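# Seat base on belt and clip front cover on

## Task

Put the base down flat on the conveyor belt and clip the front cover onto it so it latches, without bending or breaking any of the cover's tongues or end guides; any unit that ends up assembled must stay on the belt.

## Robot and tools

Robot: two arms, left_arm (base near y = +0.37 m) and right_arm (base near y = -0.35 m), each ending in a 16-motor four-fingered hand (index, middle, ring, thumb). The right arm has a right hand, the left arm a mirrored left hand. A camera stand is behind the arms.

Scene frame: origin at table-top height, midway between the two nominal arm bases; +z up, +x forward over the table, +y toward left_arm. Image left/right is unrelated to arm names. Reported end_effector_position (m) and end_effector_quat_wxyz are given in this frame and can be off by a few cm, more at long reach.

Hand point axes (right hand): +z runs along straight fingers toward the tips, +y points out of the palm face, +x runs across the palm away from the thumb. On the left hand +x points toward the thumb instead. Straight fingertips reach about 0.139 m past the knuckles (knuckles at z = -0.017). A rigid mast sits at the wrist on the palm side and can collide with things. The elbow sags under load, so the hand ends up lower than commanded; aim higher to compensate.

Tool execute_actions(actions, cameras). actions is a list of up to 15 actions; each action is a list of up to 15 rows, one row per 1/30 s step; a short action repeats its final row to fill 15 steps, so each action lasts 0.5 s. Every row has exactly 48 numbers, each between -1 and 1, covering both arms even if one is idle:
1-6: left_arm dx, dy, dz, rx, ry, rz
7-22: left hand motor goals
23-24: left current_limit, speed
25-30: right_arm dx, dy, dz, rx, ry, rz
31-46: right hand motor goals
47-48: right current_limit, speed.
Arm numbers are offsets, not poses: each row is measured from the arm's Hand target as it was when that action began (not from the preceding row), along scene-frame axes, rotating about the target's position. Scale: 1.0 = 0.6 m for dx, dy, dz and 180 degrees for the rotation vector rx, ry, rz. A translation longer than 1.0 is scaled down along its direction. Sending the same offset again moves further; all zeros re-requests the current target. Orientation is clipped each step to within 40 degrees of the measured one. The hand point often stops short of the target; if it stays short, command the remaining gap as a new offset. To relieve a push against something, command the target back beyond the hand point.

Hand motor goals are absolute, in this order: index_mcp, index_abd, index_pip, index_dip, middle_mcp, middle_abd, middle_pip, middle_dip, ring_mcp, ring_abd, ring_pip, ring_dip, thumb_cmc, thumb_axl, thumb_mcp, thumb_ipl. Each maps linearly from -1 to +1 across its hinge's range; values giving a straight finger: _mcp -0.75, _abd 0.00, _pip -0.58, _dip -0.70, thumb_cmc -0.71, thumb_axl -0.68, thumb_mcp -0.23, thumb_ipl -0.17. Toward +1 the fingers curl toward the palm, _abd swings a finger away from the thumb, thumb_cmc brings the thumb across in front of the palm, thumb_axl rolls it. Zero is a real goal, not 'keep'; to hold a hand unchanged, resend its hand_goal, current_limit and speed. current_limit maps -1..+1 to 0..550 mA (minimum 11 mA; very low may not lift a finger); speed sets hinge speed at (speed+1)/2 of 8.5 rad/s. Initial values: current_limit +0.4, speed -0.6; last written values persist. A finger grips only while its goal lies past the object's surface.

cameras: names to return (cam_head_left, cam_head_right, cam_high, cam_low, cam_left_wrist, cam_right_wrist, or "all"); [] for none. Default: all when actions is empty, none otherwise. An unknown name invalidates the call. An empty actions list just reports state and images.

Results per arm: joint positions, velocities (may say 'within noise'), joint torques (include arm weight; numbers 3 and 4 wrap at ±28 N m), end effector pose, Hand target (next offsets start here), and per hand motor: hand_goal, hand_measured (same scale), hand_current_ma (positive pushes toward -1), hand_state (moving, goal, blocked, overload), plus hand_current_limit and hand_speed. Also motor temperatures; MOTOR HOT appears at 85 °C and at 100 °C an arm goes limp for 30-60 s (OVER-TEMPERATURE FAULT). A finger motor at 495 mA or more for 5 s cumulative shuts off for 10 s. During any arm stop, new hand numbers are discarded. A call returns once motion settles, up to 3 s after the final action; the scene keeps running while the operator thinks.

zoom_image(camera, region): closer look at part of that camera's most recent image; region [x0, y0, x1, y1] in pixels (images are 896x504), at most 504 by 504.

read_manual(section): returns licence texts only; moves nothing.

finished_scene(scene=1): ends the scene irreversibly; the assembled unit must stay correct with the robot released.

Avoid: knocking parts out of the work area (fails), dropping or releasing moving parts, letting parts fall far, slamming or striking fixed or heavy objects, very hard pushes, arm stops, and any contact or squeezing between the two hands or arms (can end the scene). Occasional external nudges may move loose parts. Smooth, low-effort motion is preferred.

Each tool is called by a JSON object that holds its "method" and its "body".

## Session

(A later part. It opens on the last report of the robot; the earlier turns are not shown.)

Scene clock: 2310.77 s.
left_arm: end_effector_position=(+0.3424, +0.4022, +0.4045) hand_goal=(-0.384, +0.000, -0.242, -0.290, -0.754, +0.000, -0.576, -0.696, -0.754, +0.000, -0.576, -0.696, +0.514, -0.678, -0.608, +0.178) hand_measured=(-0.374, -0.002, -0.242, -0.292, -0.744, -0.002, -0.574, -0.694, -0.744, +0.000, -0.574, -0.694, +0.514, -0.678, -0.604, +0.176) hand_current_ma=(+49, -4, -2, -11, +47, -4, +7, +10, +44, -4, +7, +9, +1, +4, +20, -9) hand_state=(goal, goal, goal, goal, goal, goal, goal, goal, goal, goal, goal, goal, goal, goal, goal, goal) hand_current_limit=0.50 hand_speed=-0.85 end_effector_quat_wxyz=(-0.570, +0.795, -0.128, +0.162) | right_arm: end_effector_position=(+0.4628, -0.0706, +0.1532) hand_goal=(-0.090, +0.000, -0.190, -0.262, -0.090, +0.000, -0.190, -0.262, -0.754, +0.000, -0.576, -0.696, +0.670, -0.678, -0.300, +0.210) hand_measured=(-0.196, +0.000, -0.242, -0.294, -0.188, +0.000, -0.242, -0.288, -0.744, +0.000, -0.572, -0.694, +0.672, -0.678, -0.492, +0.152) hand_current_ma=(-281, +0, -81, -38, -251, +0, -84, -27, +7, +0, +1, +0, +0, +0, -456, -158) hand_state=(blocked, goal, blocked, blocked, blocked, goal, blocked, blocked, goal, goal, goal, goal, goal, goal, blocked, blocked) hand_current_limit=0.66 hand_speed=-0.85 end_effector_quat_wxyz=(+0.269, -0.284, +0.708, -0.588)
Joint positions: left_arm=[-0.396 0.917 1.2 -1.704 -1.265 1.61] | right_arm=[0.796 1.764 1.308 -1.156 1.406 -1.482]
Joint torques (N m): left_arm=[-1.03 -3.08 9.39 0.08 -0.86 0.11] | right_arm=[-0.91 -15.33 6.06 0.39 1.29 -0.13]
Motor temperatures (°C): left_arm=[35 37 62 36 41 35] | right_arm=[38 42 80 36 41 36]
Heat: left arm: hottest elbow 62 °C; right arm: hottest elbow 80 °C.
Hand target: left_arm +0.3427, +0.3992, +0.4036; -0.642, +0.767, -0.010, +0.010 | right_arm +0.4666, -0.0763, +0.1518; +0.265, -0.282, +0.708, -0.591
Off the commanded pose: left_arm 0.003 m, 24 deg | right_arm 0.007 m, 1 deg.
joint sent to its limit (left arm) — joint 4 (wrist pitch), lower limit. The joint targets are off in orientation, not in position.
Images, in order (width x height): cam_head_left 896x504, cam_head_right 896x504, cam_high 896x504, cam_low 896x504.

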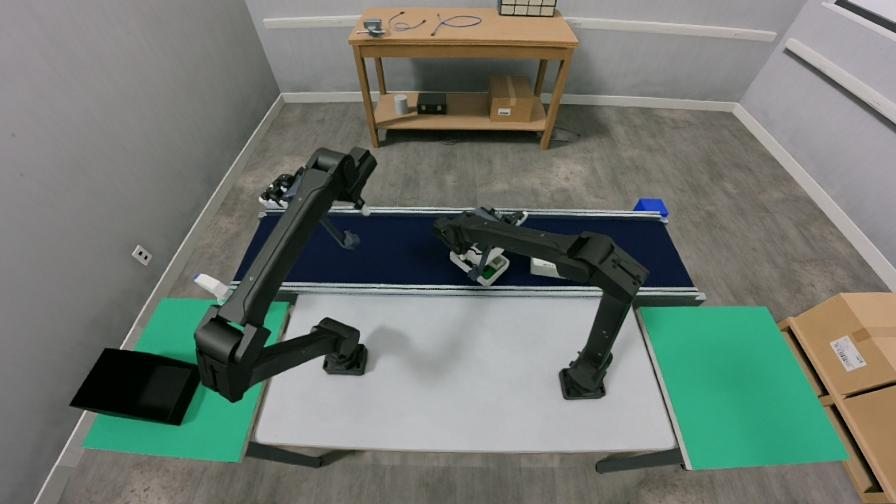

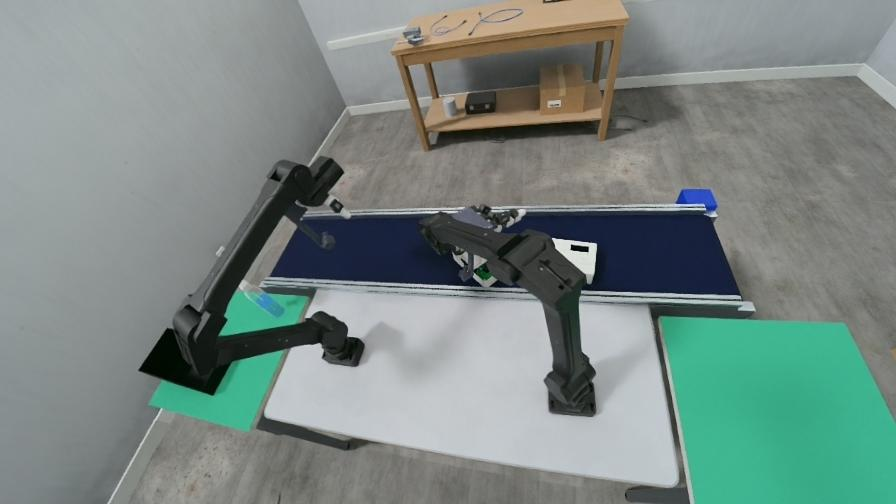

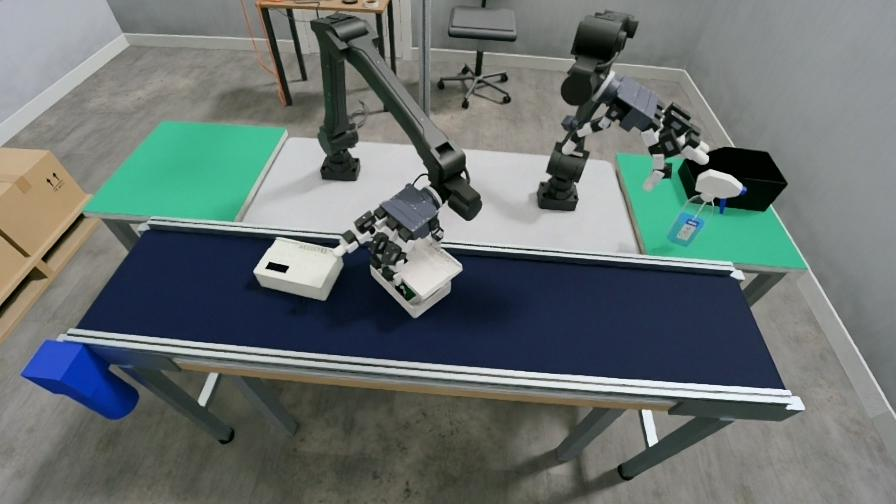

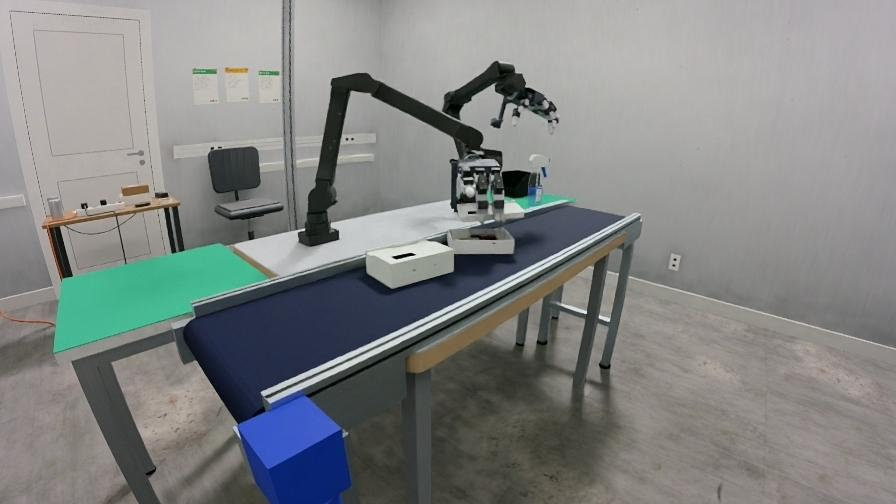

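{"method": "execute_actions", "body": {"actions": [[[0,0,0,0,0,0,-0.384,0,-0.241,-0.29,-0.754,0,-0.576,-0.696,-0.754,0,-0.576,-0.696,0.514,-0.678,-0.607,0.178,0.5,-0.85,-0.005,-0.018,-0.02,-0.012,0.008,0.006,-0.09,0,-0.19,-0.262,-0.09,0,-0.19,-0.262,-0.754,0,-0.576,-0.696,0.671,-0.678,-0.30,0.21,0.66,-0.85]],[[0,0,0,0,0,0,-0.384,0,-0.241,-0.29,-0.754,0,-0.576,-0.696,-0.754,0,-0.576,-0.696,0.514,-0.678,-0.607,0.178,0.5,-0.85,-0.005,-0.019,-0.03,-0.011,0.007,0.006,-0.09,0,-0.19,-0.262,-0.09,0,-0.19,-0.262,-0.754,0,-0.576,-0.696,0.671,-0.678,-0.30,0.21,0.66,-0.85]]], "cameras": ["cam_high","cam_low"]}}

{"method": "zoom_image", "body": {"camera": "cam_high", "region": [400, 240, 480, 320]}}

{"method": "zoom_image", "body": {"camera": "cam_low", "region": [440, 195, 490, 260]}}

{"method": "zoom_image", "body": {"camera": "cam_low", "region": [480, 195, 530, 260]}}

Scene clock: 2390.33 s.
left_arm: end_effector_position=(+0.3424, +0.4022, +0.4045) hand_goal=(-0.384, +0.000, -0.242, -0.290, -0.754, +0.000, -0.576, -0.696, -0.754, +0.000, -0.576, -0.696, +0.514, -0.678, -0.608, +0.178) hand_measured=(-0.374, -0.002, -0.242, -0.292, -0.744, -0.002, -0.574, -0.694, -0.744, +0.000, -0.574, -0.694, +0.514, -0.678, -0.604, +0.176) hand_current_ma=(+49, -4, -2, -11, +47, -4, +7, +10, +44, -4, +7, +9, +1, +4, +20, -9) hand_state=(goal, goal, goal, goal, goal, goal, goal, goal, goal, goal, goal, goal, goal, goal, goal, goal) hand_current_limit=0.50 hand_speed=-0.85 end_effector_quat_wxyz=(-0.570, +0.795, -0.128, +0.162) | right_arm: end_effector_position=(+0.4565, -0.0944, +0.1075) hand_goal=(-0.090, +0.000, -0.190, -0.262, -0.090, +0.000, -0.190, -0.262, -0.754, +0.000, -0.576, -0.696, +0.670, -0.678, -0.300, +0.210) hand_measured=(-0.196, +0.000, -0.242, -0.294, -0.188, +0.000, -0.242, -0.288, -0.744, +0.000, -0.572, -0.694, +0.672, -0.678, -0.492, +0.152) hand_current_ma=(-281, +0, -81, -38, -251, +0, -84, -27, +7, +0, +1, +0, +0, +0, -456, -158) hand_state=(blocked, goal, blocked, blocked, blocked, goal, blocked, blocked, goal, goal, goal, goal, goal, goal, blocked, blocked) hand_current_limit=0.66 hand_speed=-0.85 end_effector_quat_wxyz=(+0.241, -0.327, +0.683, -0.607)
Joint positions: left_arm=[-0.396 0.917 1.2 -1.704 -1.265 1.61] | right_arm=[0.774 1.757 1.155 -0.781 1.42 -1.83]
Joint torques (N m): left_arm=[-1.2 -3.08 9.33 0.08 -0.86 0.1] | right_arm=[-1.08 -17.03 5.79 0.72 1.23 -0.15]
Motor temperatures (°C): left_arm=[35 37 62 36 41 35] | right_arm=[38 46 66 36 43 36]
Heat: left arm: hottest elbow 62 °C; right arm: hottest elbow 66 °C.
Hand target: left_arm +0.3427, +0.3992, +0.4036; -0.642, +0.767, -0.010, +0.010 | right_arm +0.4607, -0.0986, +0.1218; +0.249, -0.318, +0.687, -0.604
Off the commanded pose: left_arm 0.003 m, 24 deg | right_arm 0.015 m, 1 deg.
joint sent to its limit (left arm) — joint 4 (wrist pitch), lower limit. The joint targets are off in orientation, not in position.
Images, in order (width x height): cam_high 896x504, cam_low 896x504.

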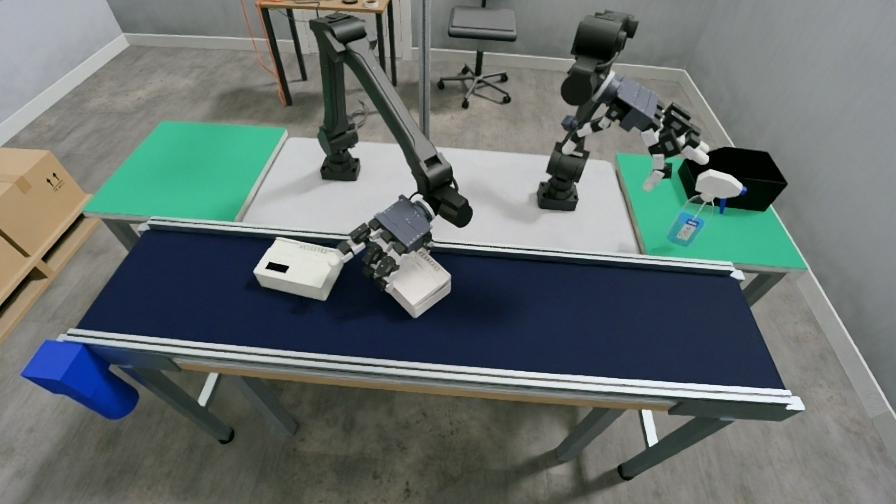

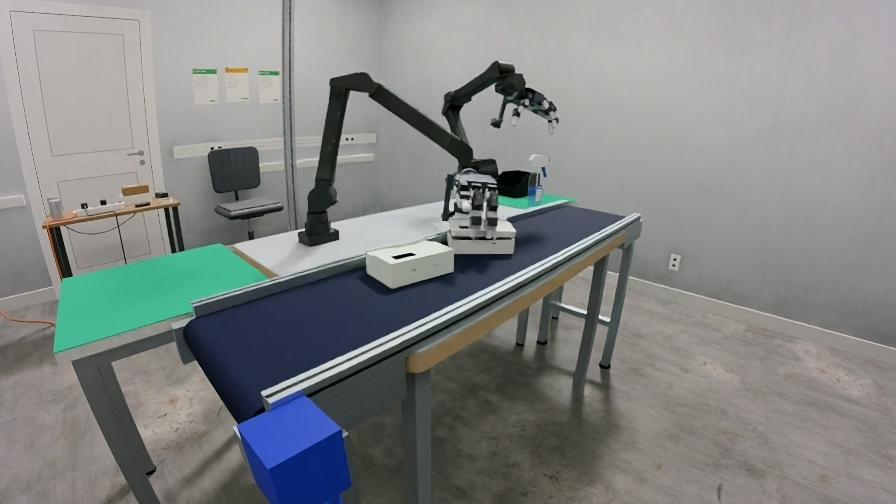

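Scaled by 6.300 from the camera's 896x504 image, which has a finer 1280x720 frame.

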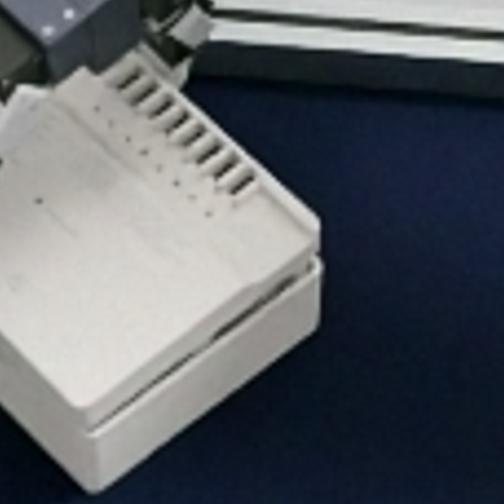

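Scaled by 7.754 from the camera's 896x504 image, which has a finer 1280x720 frame.

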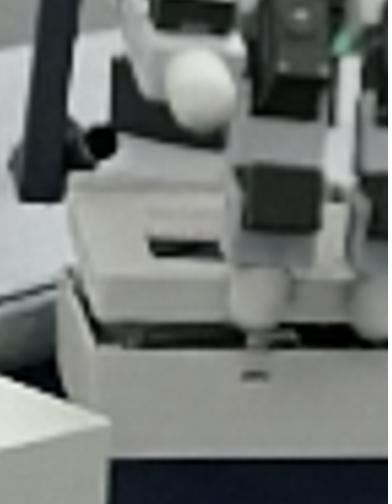

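Scaled by 7.754 from the camera's 896x504 image, which has a finer 1280x720 frame.

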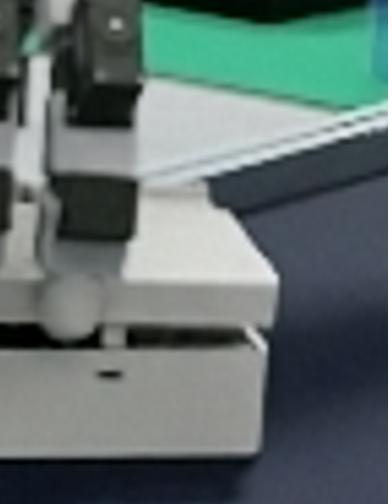

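{"method": "zoom_image", "body": {"camera": "cam_high", "region": [400, 285, 432, 320]}}

{"method": "zoom_image", "body": {"camera": "cam_high", "region": [430, 260, 462, 295]}}

{"method": "zoom_image", "body": {"camera": "cam_low", "region": [440, 220, 480, 250]}}

{"method": "zoom_image", "body": {"camera": "cam_low", "region": [485, 220, 525, 250]}}

{"method": "zoom_image", "body": {"camera": "cam_high", "region": [365, 240, 415, 290]}}

Scaled by 14.400 from the camera's 896x504 image, which has a finer 1280x720 frame.

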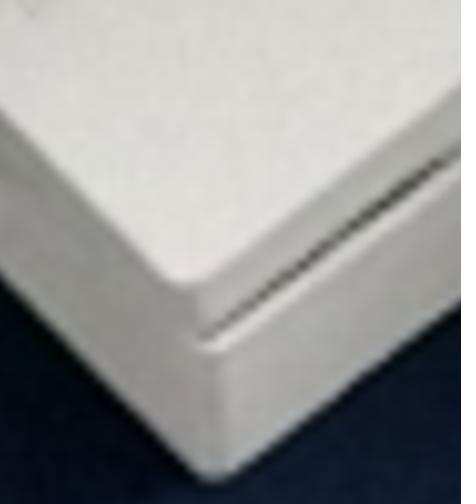

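Scaled by 14.400 from the camera's 896x504 image, which has a finer 1280x720 frame.

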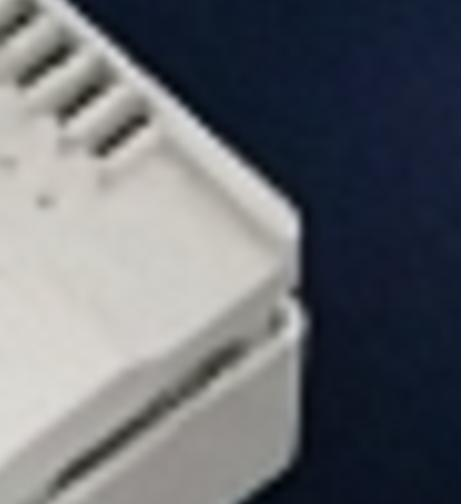

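Scaled by 12.600 from the camera's 896x504 image, which has a finer 1280x720 frame.

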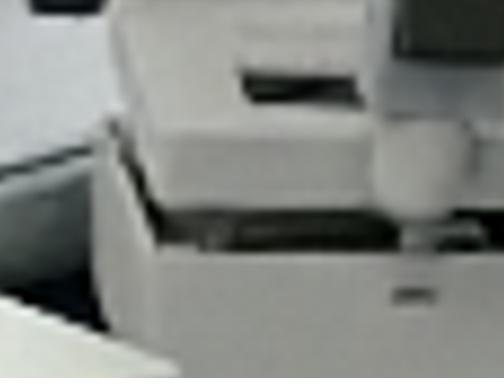

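Scaled by 12.600 from the camera's 896x504 image, which has a finer 1280x720 frame.

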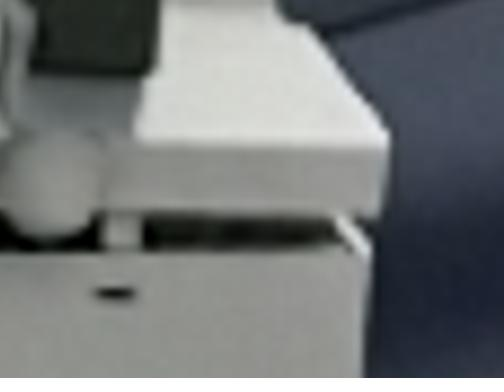

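Scaled by 10.080 from the camera's 896x504 image, which has a finer 1280x720 frame.

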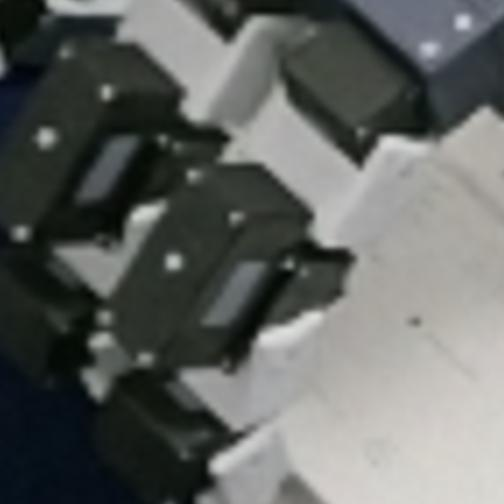

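{"method": "zoom_image", "body": {"camera": "cam_low", "region": [442, 218, 466, 246]}}

{"method": "zoom_image", "body": {"camera": "cam_high", "region": [410, 275, 456, 315]}}

Scaled by 18.000 from the camera's 896x504 image, which has a finer 1280x720 frame.

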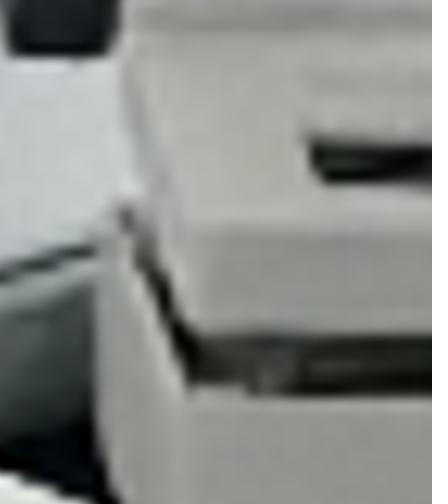

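Scaled by 10.957 from the camera's 896x504 image, which has a finer 1280x720 frame.

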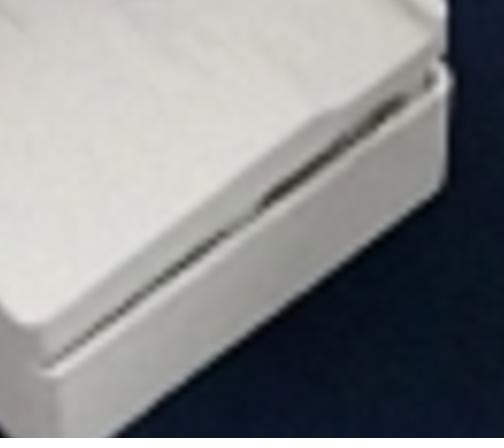

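{"method": "execute_actions", "body": {"actions": [[[0,0,0,0,0,0,-0.384,0,-0.241,-0.29,-0.754,0,-0.576,-0.696,-0.754,0,-0.576,-0.696,0.514,-0.678,-0.607,0.178,0.5,-0.85,-0.003,0.0005,-0.008,0,0,-0.005,-0.09,0,-0.19,-0.262,-0.09,0,-0.19,-0.262,-0.754,0,-0.576,-0.696,0.671,-0.678,-0.30,0.21,0.66,-0.85]]], "cameras": ["cam_high","cam_low"]}}

{"method": "zoom_image", "body": {"camera": "cam_high", "region": [410, 275, 456, 315]}}

{"method": "zoom_image", "body": {"camera": "cam_low", "region": [442, 218, 482, 250]}}

{"method": "zoom_image", "body": {"camera": "cam_low", "region": [480, 218, 520, 250]}}

Scene clock: 2459.73 s.
left_arm: end_effector_position=(+0.3424, +0.4022, +0.4045) hand_goal=(-0.384, +0.000, -0.242, -0.290, -0.754, +0.000, -0.576, -0.696, -0.754, +0.000, -0.576, -0.696, +0.514, -0.678, -0.608, +0.178) hand_measured=(-0.374, -0.002, -0.242, -0.292, -0.744, -0.002, -0.574, -0.694, -0.744, +0.000, -0.574, -0.694, +0.514, -0.678, -0.604, +0.176) hand_current_ma=(+49, -4, -2, -11, +47, -4, +7, +10, +44, -4, +7, +9, +1, +4, +20, -9) hand_state=(goal, goal, goal, goal, goal, goal, goal, goal, goal, goal, goal, goal, goal, goal, goal, goal) hand_current_limit=0.50 hand_speed=-0.85 end_effector_quat_wxyz=(-0.570, +0.795, -0.128, +0.162) | right_arm: end_effector_position=(+0.4534, -0.0978, +0.1069) hand_goal=(-0.090, +0.000, -0.190, -0.262, -0.090, +0.000, -0.190, -0.262, -0.754, +0.000, -0.576, -0.696, +0.670, -0.678, -0.300, +0.210) hand_measured=(-0.196, +0.000, -0.242, -0.294, -0.188, +0.000, -0.242, -0.288, -0.744, +0.000, -0.572, -0.694, +0.670, -0.678, -0.492, +0.152) hand_current_ma=(-281, +0, -81, -38, -251, +0, -84, -27, +7, +0, +1, +0, +0, +0, -456, -158) hand_state=(blocked, goal, blocked, blocked, blocked, goal, blocked, blocked, goal, goal, goal, goal, goal, goal, blocked, blocked) hand_current_limit=0.66 hand_speed=-0.85 end_effector_quat_wxyz=(+0.239, -0.324, +0.685, -0.608)
Joint positions: left_arm=[-0.396 0.917 1.2 -1.704 -1.265 1.61] | right_arm=[0.774 1.757 1.155 -0.829 1.421 -1.78]
Joint torques (N m): left_arm=[-1.08 -3.02 9.37 0.05 -0.86 0.11] | right_arm=[-0.32 -15.33 6.69 -0.2 1.26 0.08]
Motor temperatures (°C): left_arm=[35 37 63 36 41 35] | right_arm=[38 43 62 36 43 36]
Heat: left arm: hottest elbow 63 °C; right arm: hottest elbow 62 °C.
Hand target: left_arm +0.3427, +0.3992, +0.4036; -0.642, +0.767, -0.010, +0.010 | right_arm +0.4588, -0.0982, +0.1169; +0.244, -0.313, +0.689, -0.606
Off the commanded pose: left_arm 0.003 m, 24 deg | right_arm 0.011 m, 2 deg.
joint sent to its limit (left arm) — joint 4 (wrist pitch), lower limit. The joint targets are off in orientation, not in position.
Images, in order (width x height): cam_high 896x504, cam_low 896x504.

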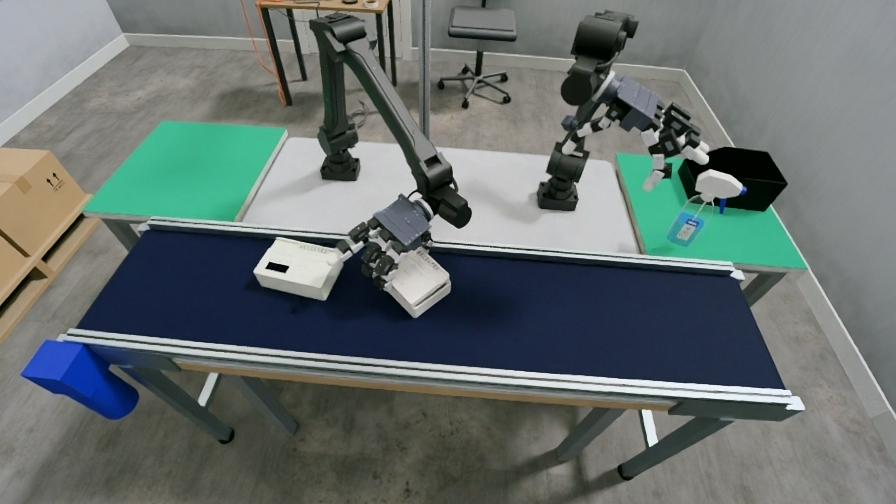

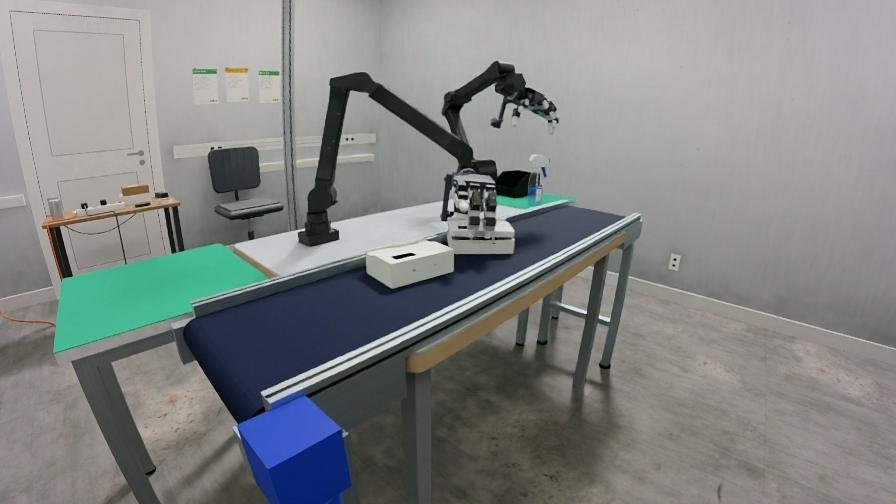

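Scaled by 10.957 from the camera's 896x504 image, which has a finer 1280x720 frame.

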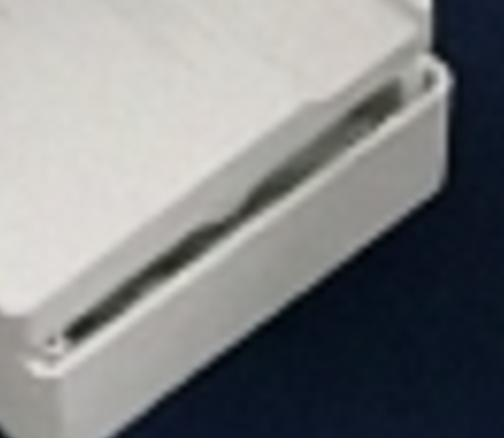

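Scaled by 12.600 from the camera's 896x504 image, which has a finer 1280x720 frame.

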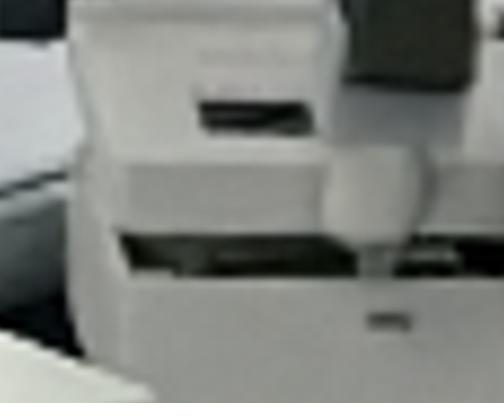

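Scaled by 12.600 from the camera's 896x504 image, which has a finer 1280x720 frame.

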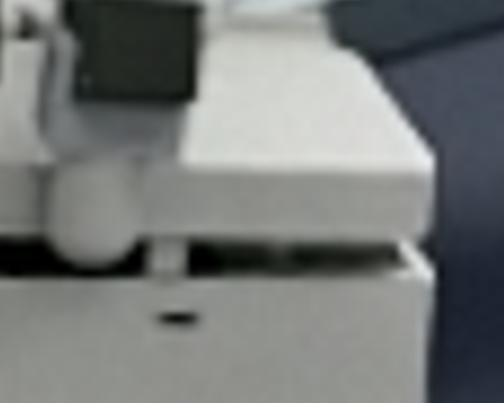

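{"method": "execute_actions", "body": {"actions": [[[0,0,0,0,0,0,-0.384,0,-0.241,-0.29,-0.754,0,-0.576,-0.696,-0.754,0,-0.576,-0.696,0.514,-0.678,-0.607,0.178,0.5,-0.85,0.008,0.008,0,0,0,0,-0.09,0,-0.19,-0.262,-0.09,0,-0.19,-0.262,-0.754,0,-0.576,-0.696,0.671,-0.678,-0.30,0.21,0.66,-0.85]]], "cameras": ["cam_high","cam_low"]}}

{"method": "zoom_image", "body": {"camera": "cam_high", "region": [410, 275, 456, 315]}}

{"method": "zoom_image", "body": {"camera": "cam_low", "region": [442, 218, 482, 250]}}

{"method": "zoom_image", "body": {"camera": "cam_low", "region": [480, 218, 520, 250]}}

Scene clock: 2476.63 s.
left_arm: end_effector_position=(+0.3424, +0.4022, +0.4045) hand_goal=(-0.384, +0.000, -0.242, -0.290, -0.754, +0.000, -0.576, -0.696, -0.754, +0.000, -0.576, -0.696, +0.514, -0.678, -0.608, +0.178) hand_measured=(-0.374, -0.002, -0.242, -0.292, -0.744, -0.002, -0.574, -0.694, -0.744, +0.000, -0.574, -0.694, +0.514, -0.678, -0.604, +0.176) hand_current_ma=(+49, -4, -2, -11, +47, -4, +7, +10, +44, -4, +7, +9, +1, +4, +20, -9) hand_state=(goal, goal, goal, goal, goal, goal, goal, goal, goal, goal, goal, goal, goal, goal, goal, goal) hand_current_limit=0.50 hand_speed=-0.85 end_effector_quat_wxyz=(-0.570, +0.795, -0.128, +0.162) | right_arm: end_effector_position=(+0.4532, -0.0980, +0.1069) hand_goal=(-0.090, +0.000, -0.190, -0.262, -0.090, +0.000, -0.190, -0.262, -0.754, +0.000, -0.576, -0.696, +0.670, -0.678, -0.300, +0.210) hand_measured=(-0.196, +0.000, -0.242, -0.294, -0.188, +0.000, -0.242, -0.288, -0.744, +0.000, -0.572, -0.694, +0.670, -0.678, -0.492, +0.152) hand_current_ma=(-281, +0, -81, -38, -251, +0, -84, -27, +7, +0, +1, +0, +0, +0, -456, -158) hand_state=(blocked, goal, blocked, blocked, blocked, goal, blocked, blocked, goal, goal, goal, goal, goal, goal, blocked, blocked) hand_current_limit=0.66 hand_speed=-0.85 end_effector_quat_wxyz=(+0.238, -0.325, +0.685, -0.608)
Joint positions: left_arm=[-0.396 0.917 1.2 -1.704 -1.265 1.61] | right_arm=[0.774 1.757 1.155 -0.831 1.421 -1.78]
Joint torques (N m): left_arm=[-1.2 -3.14 9.37 0.06 -0.86 0.11] | right_arm=[-0.62 -14.33 8.17 -0.23 1.26 -0.02]
Motor temperatures (°C): left_arm=[35 37 63 36 41 35] | right_arm=[38 43 62 36 43 36]
Heat: left arm: hottest elbow 63 °C; right arm: hottest elbow 62 °C.
Hand target: left_arm +0.3427, +0.3992, +0.4036; -0.642, +0.767, -0.010, +0.010 | right_arm +0.4636, -0.0934, +0.1169; +0.244, -0.313, +0.689, -0.606
Off the commanded pose: left_arm 0.003 m, 24 deg | right_arm 0.015 m, 2 deg.
joint sent to its limit (left arm) — joint 4 (wrist pitch), lower limit. The joint targets are off in orientation, not in position.
Images, in order (width x height): cam_high 896x504, cam_low 896x504.

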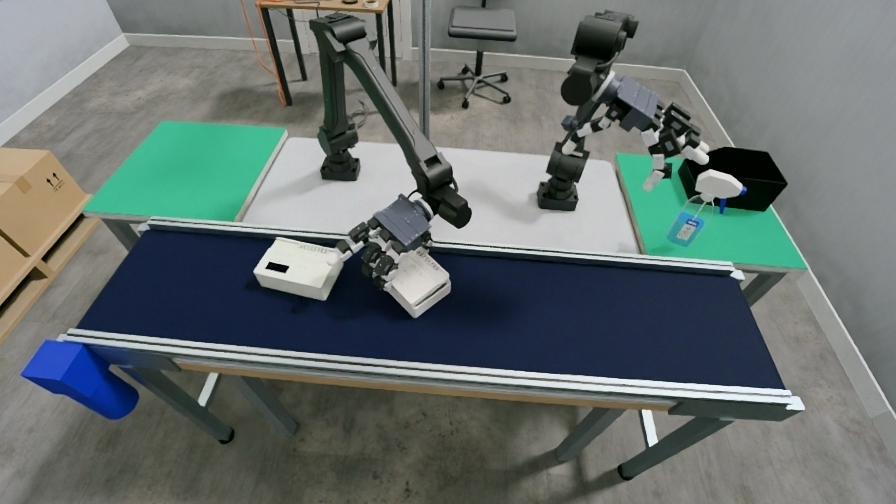

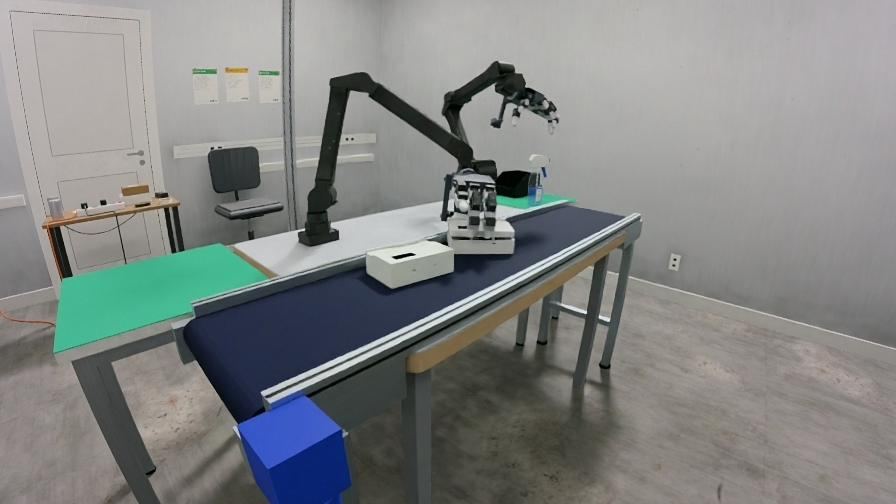

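Scaled by 10.957 from the camera's 896x504 image, which has a finer 1280x720 frame.

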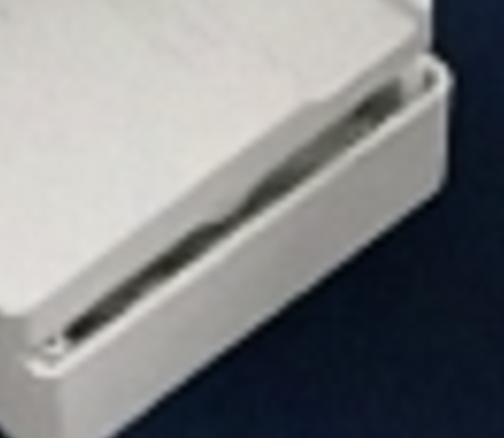

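Scaled by 12.600 from the camera's 896x504 image, which has a finer 1280x720 frame.

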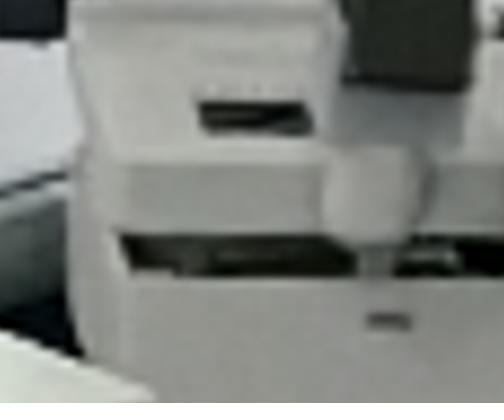

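Scaled by 12.600 from the camera's 896x504 image, which has a finer 1280x720 frame.

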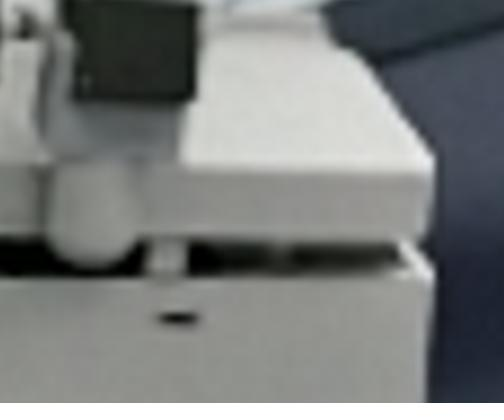

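{"method": "execute_actions", "body": {"actions": [[[0,0,0,0,0,0,-0.384,0,-0.241,-0.29,-0.754,0,-0.576,-0.696,-0.754,0,-0.576,-0.696,0.514,-0.678,-0.607,0.178,0.5,-0.85,-0.0075,-0.0117,0.05,0,0,0,-0.09,0,-0.19,-0.262,-0.09,0,-0.19,-0.262,-0.754,0,-0.576,-0.696,0.671,-0.678,-0.30,0.21,0.66,-0.85]],[[0,0,0,0,0,0,-0.384,0,-0.241,-0.29,-0.754,0,-0.576,-0.696,-0.754,0,-0.576,-0.696,0.514,-0.678,-0.607,0.178,0.5,-0.85,0,0,-0.02,0,0,0,-0.09,0,-0.19,-0.262,-0.09,0,-0.19,-0.262,-0.754,0,-0.576,-0.696,0.671,-0.678,-0.30,0.21,0.66,-0.85]],[[0,0,0,0,0,0,-0.384,0,-0.241,-0.29,-0.754,0,-0.576,-0.696,-0.754,0,-0.576,-0.696,0.514,-0.678,-0.607,0.178,0.5,-0.85,0,0,-0.022,0,0,0,-0.09,0,-0.19,-0.262,-0.09,0,-0.19,-0.262,-0.754,0,-0.576,-0.696,0.671,-0.678,-0.30,0.21,0.66,-0.85]]], "cameras": ["cam_high","cam_low"]}}

{"method": "zoom_image", "body": {"camera": "cam_high", "region": [410, 275, 456, 315]}}

{"method": "zoom_image", "body": {"camera": "cam_low", "region": [442, 218, 482, 250]}}

{"method": "zoom_image", "body": {"camera": "cam_low", "region": [480, 218, 520, 250]}}

Scene clock: 2500.40 s.
left_arm: end_effector_position=(+0.3424, +0.4022, +0.4045) hand_goal=(-0.384, +0.000, -0.242, -0.290, -0.754, +0.000, -0.576, -0.696, -0.754, +0.000, -0.576, -0.696, +0.514, -0.678, -0.608, +0.178) hand_measured=(-0.374, -0.002, -0.242, -0.292, -0.744, -0.002, -0.574, -0.694, -0.744, +0.000, -0.574, -0.694, +0.514, -0.678, -0.604, +0.176) hand_current_ma=(+49, -4, -2, -11, +47, -4, +7, +10, +44, -4, +7, +9, +1, +4, +20, -9) hand_state=(goal, goal, goal, goal, goal, goal, goal, goal, goal, goal, goal, goal, goal, goal, goal, goal) hand_current_limit=0.50 hand_speed=-0.85 end_effector_quat_wxyz=(-0.570, +0.795, -0.128, +0.162) | right_arm: end_effector_position=(+0.4513, -0.0996, +0.1192) hand_goal=(-0.090, +0.000, -0.190, -0.262, -0.090, +0.000, -0.190, -0.262, -0.754, +0.000, -0.576, -0.696, +0.670, -0.678, -0.300, +0.210) hand_measured=(-0.196, +0.000, -0.242, -0.294, -0.188, +0.000, -0.242, -0.288, -0.744, +0.000, -0.572, -0.694, +0.670, -0.678, -0.492, +0.152) hand_current_ma=(-281, +0, -81, -38, -251, +0, -84, -27, +7, +0, +1, +0, +0, +0, -456, -158) hand_state=(blocked, goal, blocked, blocked, blocked, goal, blocked, blocked, goal, goal, goal, goal, goal, goal, blocked, blocked) hand_current_limit=0.66 hand_speed=-0.85 end_effector_quat_wxyz=(+0.241, -0.323, +0.686, -0.606)
Joint positions: left_arm=[-0.396 0.917 1.2 -1.704 -1.265 1.61] | right_arm=[0.774 1.73 1.155 -0.848 1.419 -1.784]
Joint torques (N m): left_arm=[-1.14 -3.08 9.36 -0.01 -0.85 0.11] | right_arm=[-0.26 -14.33 6.84 0.76 1.3 -0.07]
Motor temperatures (°C): left_arm=[35 37 63 36 41 35] | right_arm=[38 43 63 36 43 35]
Heat: left arm: hottest elbow 63 °C; right arm: hottest elbow 63 °C.
Hand target: left_arm +0.3427, +0.3992, +0.4036; -0.642, +0.767, -0.010, +0.010 | right_arm +0.4591, -0.1005, +0.1218; +0.245, -0.313, +0.689, -0.606
Off the commanded pose: left_arm 0.003 m, 24 deg | right_arm 0.008 m, 1 deg.
joint sent to its limit (left arm) — joint 4 (wrist pitch), lower limit. The joint targets are off in orientation, not in position.
Images, in order (width x height): cam_high 896x504, cam_low 896x504.

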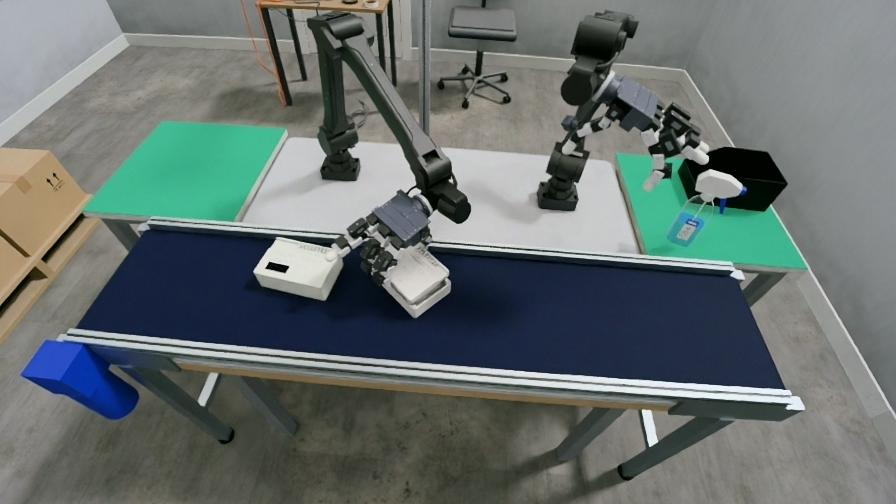

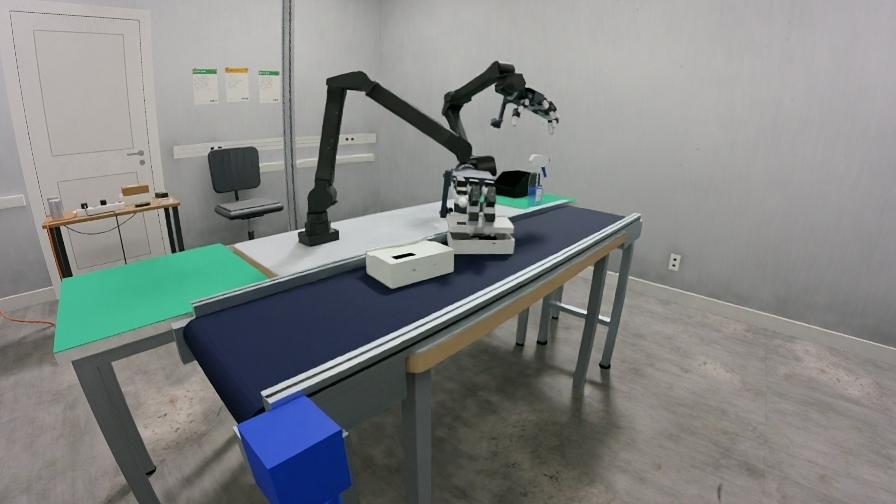

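Scaled by 10.957 from the camera's 896x504 image, which has a finer 1280x720 frame.

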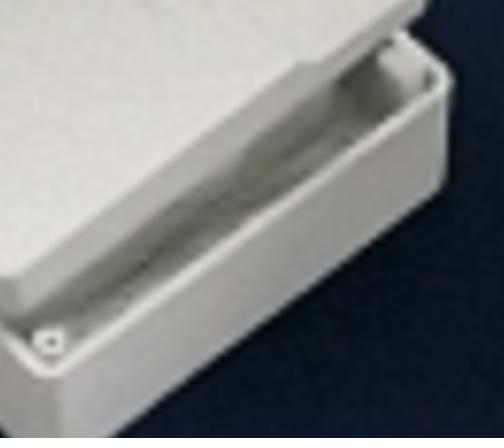

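Scaled by 12.600 from the camera's 896x504 image, which has a finer 1280x720 frame.

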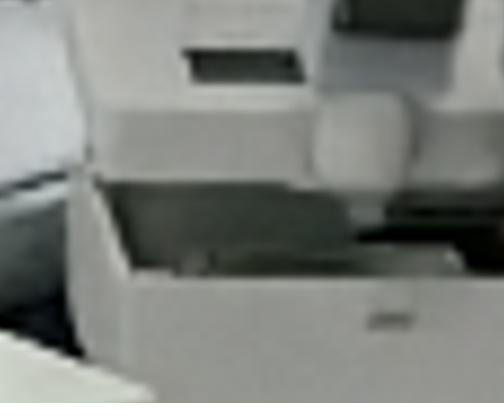

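Scaled by 12.600 from the camera's 896x504 image, which has a finer 1280x720 frame.

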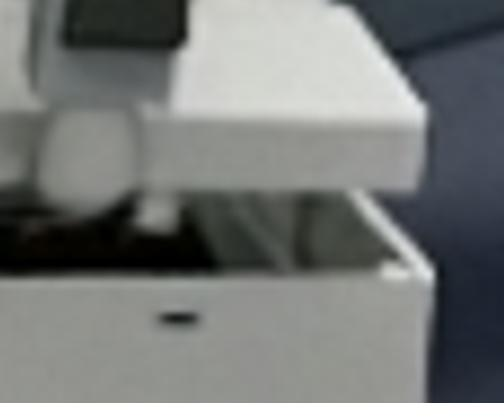

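{"method": "execute_actions", "body": {"actions": [[[0,0,0,0,0,0,-0.384,0,-0.241,-0.29,-0.754,0,-0.576,-0.696,-0.754,0,-0.576,-0.696,0.514,-0.678,-0.607,0.178,0.5,-0.85,0.008,0.006,0,0,0,0,-0.09,0,-0.19,-0.262,-0.09,0,-0.19,-0.262,-0.754,0,-0.576,-0.696,0.671,-0.678,-0.30,0.21,0.66,-0.85]]]}}

Scene clock: 2506.83 s.
left_arm: end_effector_position=(+0.3424, +0.4022, +0.4045) hand_goal=(-0.384, +0.000, -0.242, -0.290, -0.754, +0.000, -0.576, -0.696, -0.754, +0.000, -0.576, -0.696, +0.514, -0.678, -0.608, +0.178) hand_measured=(-0.374, -0.002, -0.242, -0.292, -0.744, -0.002, -0.574, -0.694, -0.744, +0.000, -0.574, -0.694, +0.514, -0.678, -0.604, +0.176) hand_current_ma=(+49, -4, -2, -11, +47, -4, +7, +10, +44, -4, +7, +9, +1, +4, +20, -9) hand_state=(goal, goal, goal, goal, goal, goal, goal, goal, goal, goal, goal, goal, goal, goal, goal, goal) hand_current_limit=0.50 hand_speed=-0.85 end_effector_quat_wxyz=(-0.570, +0.795, -0.128, +0.162) | right_arm: end_effector_position=(+0.4516, -0.0993, +0.1144) hand_goal=(-0.090, +0.000, -0.190, -0.262, -0.090, +0.000, -0.190, -0.262, -0.754, +0.000, -0.576, -0.696, +0.670, -0.678, -0.300, +0.210) hand_measured=(-0.196, +0.000, -0.242, -0.294, -0.188, +0.000, -0.242, -0.288, -0.744, +0.000, -0.572, -0.694, +0.670, -0.678, -0.492, +0.152) hand_current_ma=(-281, +0, -81, -38, -251, +0, -84, -27, +7, +0, +1, +0, +0, +0, -457, -158) hand_state=(blocked, goal, blocked, blocked, blocked, goal, blocked, blocked, goal, goal, goal, goal, goal, goal, blocked, blocked) hand_current_limit=0.66 hand_speed=-0.85 end_effector_quat_wxyz=(+0.238, -0.325, +0.685, -0.607)
Joint positions: left_arm=[-0.396 0.917 1.2 -1.704 -1.265 1.61] | right_arm=[0.774 1.74 1.155 -0.844 1.419 -1.784]
Joint torques (N m): left_arm=[-1.08 -3.08 9.37 0.05 -0.87 0.12] | right_arm=[-0.73 -14.1 7.72 0.8 1.27 -0.06]
Motor temperatures (°C): left_arm=[35 37 63 36 41 35] | right_arm=[38 43 63 36 44 35]
Heat: left arm: hottest elbow 63 °C; right arm: hottest elbow 63 °C.
Hand target: left_arm +0.3427, +0.3992, +0.4036; -0.642, +0.767, -0.010, +0.010 | right_arm +0.4639, -0.0968, +0.1218; +0.245, -0.313, +0.689, -0.606
Off the commanded pose: left_arm 0.003 m, 24 deg | right_arm 0.015 m, 2 deg.
joint sent to its limit (left arm) — joint 4 (wrist pitch), lower limit. The joint targets are off in orientation, not in position.

{"method": "execute_actions", "body": {"actions": [[[0,0,0,0,0,0,-0.384,0,-0.241,-0.29,-0.754,0,-0.576,-0.696,-0.754,0,-0.576,-0.696,0.514,-0.678,-0.607,0.178,0.5,-0.85,0.005,0.005,0.01,0,0,0,-0.09,0,-0.19,-0.262,-0.09,0,-0.19,-0.262,-0.754,0,-0.576,-0.696,0.671,-0.678,-0.30,0.21,0.66,-0.85]]]}}

Scene clock: 2511.77 s.
left_arm: end_effector_position=(+0.3424, +0.4022, +0.4045) hand_goal=(-0.384, +0.000, -0.242, -0.290, -0.754, +0.000, -0.576, -0.696, -0.754, +0.000, -0.576, -0.696, +0.514, -0.678, -0.608, +0.178) hand_measured=(-0.374, -0.002, -0.242, -0.292, -0.744, -0.002, -0.574, -0.694, -0.744, +0.000, -0.574, -0.694, +0.514, -0.678, -0.604, +0.176) hand_current_ma=(+49, -4, -2, -11, +47, -4, +7, +10, +44, -4, +7, +9, +1, +4, +20, -9) hand_state=(goal, goal, goal, goal, goal, goal, goal, goal, goal, goal, goal, goal, goal, goal, goal, goal) hand_current_limit=0.50 hand_speed=-0.85 end_effector_quat_wxyz=(-0.570, +0.795, -0.128, +0.162) | right_arm: end_effector_position=(+0.4516, -0.0993, +0.1144) hand_goal=(-0.090, +0.000, -0.190, -0.262, -0.090, +0.000, -0.190, -0.262, -0.754, +0.000, -0.576, -0.696, +0.670, -0.678, -0.300, +0.210) hand_measured=(-0.196, +0.000, -0.242, -0.294, -0.188, +0.000, -0.242, -0.288, -0.744, +0.000, -0.572, -0.694, +0.670, -0.678, -0.492, +0.152) hand_current_ma=(-281, +0, -81, -38, -251, +0, -84, -27, +7, +0, +1, +0, +0, +0, -456, -158) hand_state=(blocked, goal, blocked, blocked, blocked, goal, blocked, blocked, goal, goal, goal, goal, goal, goal, blocked, blocked) hand_current_limit=0.66 hand_speed=-0.85 end_effector_quat_wxyz=(+0.238, -0.325, +0.685, -0.607)
Joint positions: left_arm=[-0.396 0.917 1.2 -1.704 -1.265 1.61] | right_arm=[0.774 1.74 1.155 -0.844 1.419 -1.784]
Joint torques (N m): left_arm=[-1.03 -3.08 9.37 0.02 -0.85 0.11] | right_arm=[-0.73 -14.15 8.91 0.34 1.3 -0.16]
Motor temperatures (°C): left_arm=[35 37 63 36 41 35] | right_arm=[38 44 63 36 44 35]
Heat: left arm: hottest elbow 63 °C; right arm: hottest elbow 63 °C.
Hand target: left_arm +0.3427, +0.3992, +0.4036; -0.642, +0.767, -0.010, +0.010 | right_arm +0.4669, -0.0938, +0.1278; +0.245, -0.313, +0.689, -0.606
Off the commanded pose: left_arm 0.003 m, 24 deg | right_arm 0.021 m, 2 deg.
joint sent to its limit (left arm) — joint 4 (wrist pitch), lower limit. The joint targets are off in orientation, not in position.

{"method": "execute_actions", "body": {"actions": [[[0,0,0,0,0,0,-0.384,0,-0.241,-0.29,-0.754,0,-0.576,-0.696,-0.754,0,-0.576,-0.696,0.514,-0.678,-0.607,0.178,0.5,-0.85,0.003,0.003,0.012,0,0,0,-0.09,0,-0.19,-0.262,-0.09,0,-0.19,-0.262,-0.754,0,-0.576,-0.696,0.671,-0.678,-0.30,0.21,0.66,-0.85]]]}}

Scene clock: 2515.90 s.
left_arm: end_effector_position=(+0.3424, +0.4022, +0.4045) hand_goal=(-0.384, +0.000, -0.242, -0.290, -0.754, +0.000, -0.576, -0.696, -0.754, +0.000, -0.576, -0.696, +0.514, -0.678, -0.608, +0.178) hand_measured=(-0.374, -0.002, -0.242, -0.292, -0.744, -0.002, -0.574, -0.694, -0.744, +0.000, -0.574, -0.694, +0.514, -0.678, -0.604, +0.176) hand_current_ma=(+49, -4, -2, -11, +47, -4, +7, +10, +44, -4, +7, +9, +1, +4, +20, -9) hand_state=(goal, goal, goal, goal, goal, goal, goal, goal, goal, goal, goal, goal, goal, goal, goal, goal) hand_current_limit=0.50 hand_speed=-0.85 end_effector_quat_wxyz=(-0.570, +0.795, -0.128, +0.162) | right_arm: end_effector_position=(+0.4506, -0.1003, +0.1142) hand_goal=(-0.090, +0.000, -0.190, -0.262, -0.090, +0.000, -0.190, -0.262, -0.754, +0.000, -0.576, -0.696, +0.670, -0.678, -0.300, +0.210) hand_measured=(-0.196, +0.000, -0.242, -0.294, -0.188, +0.000, -0.242, -0.288, -0.744, +0.000, -0.572, -0.694, +0.670, -0.678, -0.492, +0.152) hand_current_ma=(-281, +0, -81, -38, -251, +0, -84, -27, +7, +0, +1, +0, +0, +0, -456, -158) hand_state=(blocked, goal, blocked, blocked, blocked, goal, blocked, blocked, goal, goal, goal, goal, goal, goal, blocked, blocked) hand_current_limit=0.66 hand_speed=-0.85 end_effector_quat_wxyz=(+0.234, -0.329, +0.683, -0.608)
Joint positions: left_arm=[-0.396 0.917 1.2 -1.704 -1.265 1.61] | right_arm=[0.774 1.74 1.155 -0.848 1.419 -1.792]
Joint torques (N m): left_arm=[-1.26 -3.14 9.36 0.05 -0.85 0.11] | right_arm=[-1.03 -14.97 10.04 -0.12 1.31 -0.15]
Motor temperatures (°C): left_arm=[35 37 63 36 41 35] | right_arm=[38 44 64 36 44 35]
Heat: left arm: hottest elbow 63 °C; right arm: hottest elbow 64 °C.
Hand target: left_arm +0.3427, +0.3992, +0.4036; -0.642, +0.767, -0.010, +0.010 | right_arm +0.4687, -0.0920, +0.1350; +0.245, -0.313, +0.689, -0.606
Off the commanded pose: left_arm 0.003 m, 24 deg | right_arm 0.029 m, 2 deg.
joint sent to its limit (left arm) — joint 4 (wrist pitch), lower limit. The joint targets are off in orientation, not in position.

{"method": "execute_actions", "body": {"actions": [[[0,0,0,0,0,0,-0.384,0,-0.241,-0.29,-0.754,0,-0.576,-0.696,-0.754,0,-0.576,-0.696,0.514,-0.678,-0.607,0.178,0.5,-0.85,0.002,0.002,0.018,0,0,0,-0.09,0,-0.19,-0.262,-0.09,0,-0.19,-0.262,-0.754,0,-0.576,-0.696,0.671,-0.678,-0.30,0.21,0.66,-0.85]]]}}

Scene clock: 2520.53 s.
left_arm: end_effector_position=(+0.3424, +0.4022, +0.4045) hand_goal=(-0.384, +0.000, -0.242, -0.290, -0.754, +0.000, -0.576, -0.696, -0.754, +0.000, -0.576, -0.696, +0.514, -0.678, -0.608, +0.178) hand_measured=(-0.374, -0.002, -0.242, -0.292, -0.744, -0.002, -0.574, -0.694, -0.744, +0.000, -0.574, -0.694, +0.514, -0.678, -0.604, +0.176) hand_current_ma=(+49, -4, -2, -11, +47, -4, +7, +10, +44, -4, +7, +9, +1, +4, +20, -9) hand_state=(goal, goal, goal, goal, goal, goal, goal, goal, goal, goal, goal, goal, goal, goal, goal, goal) hand_current_limit=0.50 hand_speed=-0.85 end_effector_quat_wxyz=(-0.570, +0.795, -0.128, +0.162) | right_arm: end_effector_position=(+0.4517, -0.0994, +0.1195) hand_goal=(-0.090, +0.000, -0.190, -0.262, -0.090, +0.000, -0.190, -0.262, -0.754, +0.000, -0.576, -0.696, +0.670, -0.678, -0.300, +0.210) hand_measured=(-0.196, +0.000, -0.242, -0.294, -0.188, +0.000, -0.242, -0.288, -0.744, +0.000, -0.572, -0.694, +0.670, -0.678, -0.492, +0.152) hand_current_ma=(-281, +0, -81, -38, -251, +0, -84, -27, +7, +0, +1, +0, +0, +0, -457, -158) hand_state=(blocked, goal, blocked, blocked, blocked, goal, blocked, blocked, goal, goal, goal, goal, goal, goal, blocked, blocked) hand_current_limit=0.66 hand_speed=-0.85 end_effector_quat_wxyz=(+0.229, -0.334, +0.681, -0.610)
Joint positions: left_arm=[-0.396 0.917 1.2 -1.704 -1.265 1.61] | right_arm=[0.774 1.74 1.173 -0.876 1.419 -1.797]
Joint torques (N m): left_arm=[-1.03 -2.96 9.33 0.05 -0.84 0.11] | right_arm=[-0.79 -15.44 9.88 -0.02 1.27 -0.13]
Motor temperatures (°C): left_arm=[35 37 63 36 41 35] | right_arm=[38 45 64 36 44 35]
Heat: left arm: hottest elbow 63 °C; right arm: hottest elbow 64 °C.
Hand target: left_arm +0.3427, +0.3992, +0.4036; -0.642, +0.767, -0.010, +0.010 | right_arm +0.4699, -0.0910, +0.1458; +0.244, -0.313, +0.689, -0.606
Off the commanded pose: left_arm 0.003 m, 24 deg | right_arm 0.033 m, 3 deg.
joint sent to its limit (left arm) — joint 4 (wrist pitch), lower limit. The joint targets are off in orientation, not in position.


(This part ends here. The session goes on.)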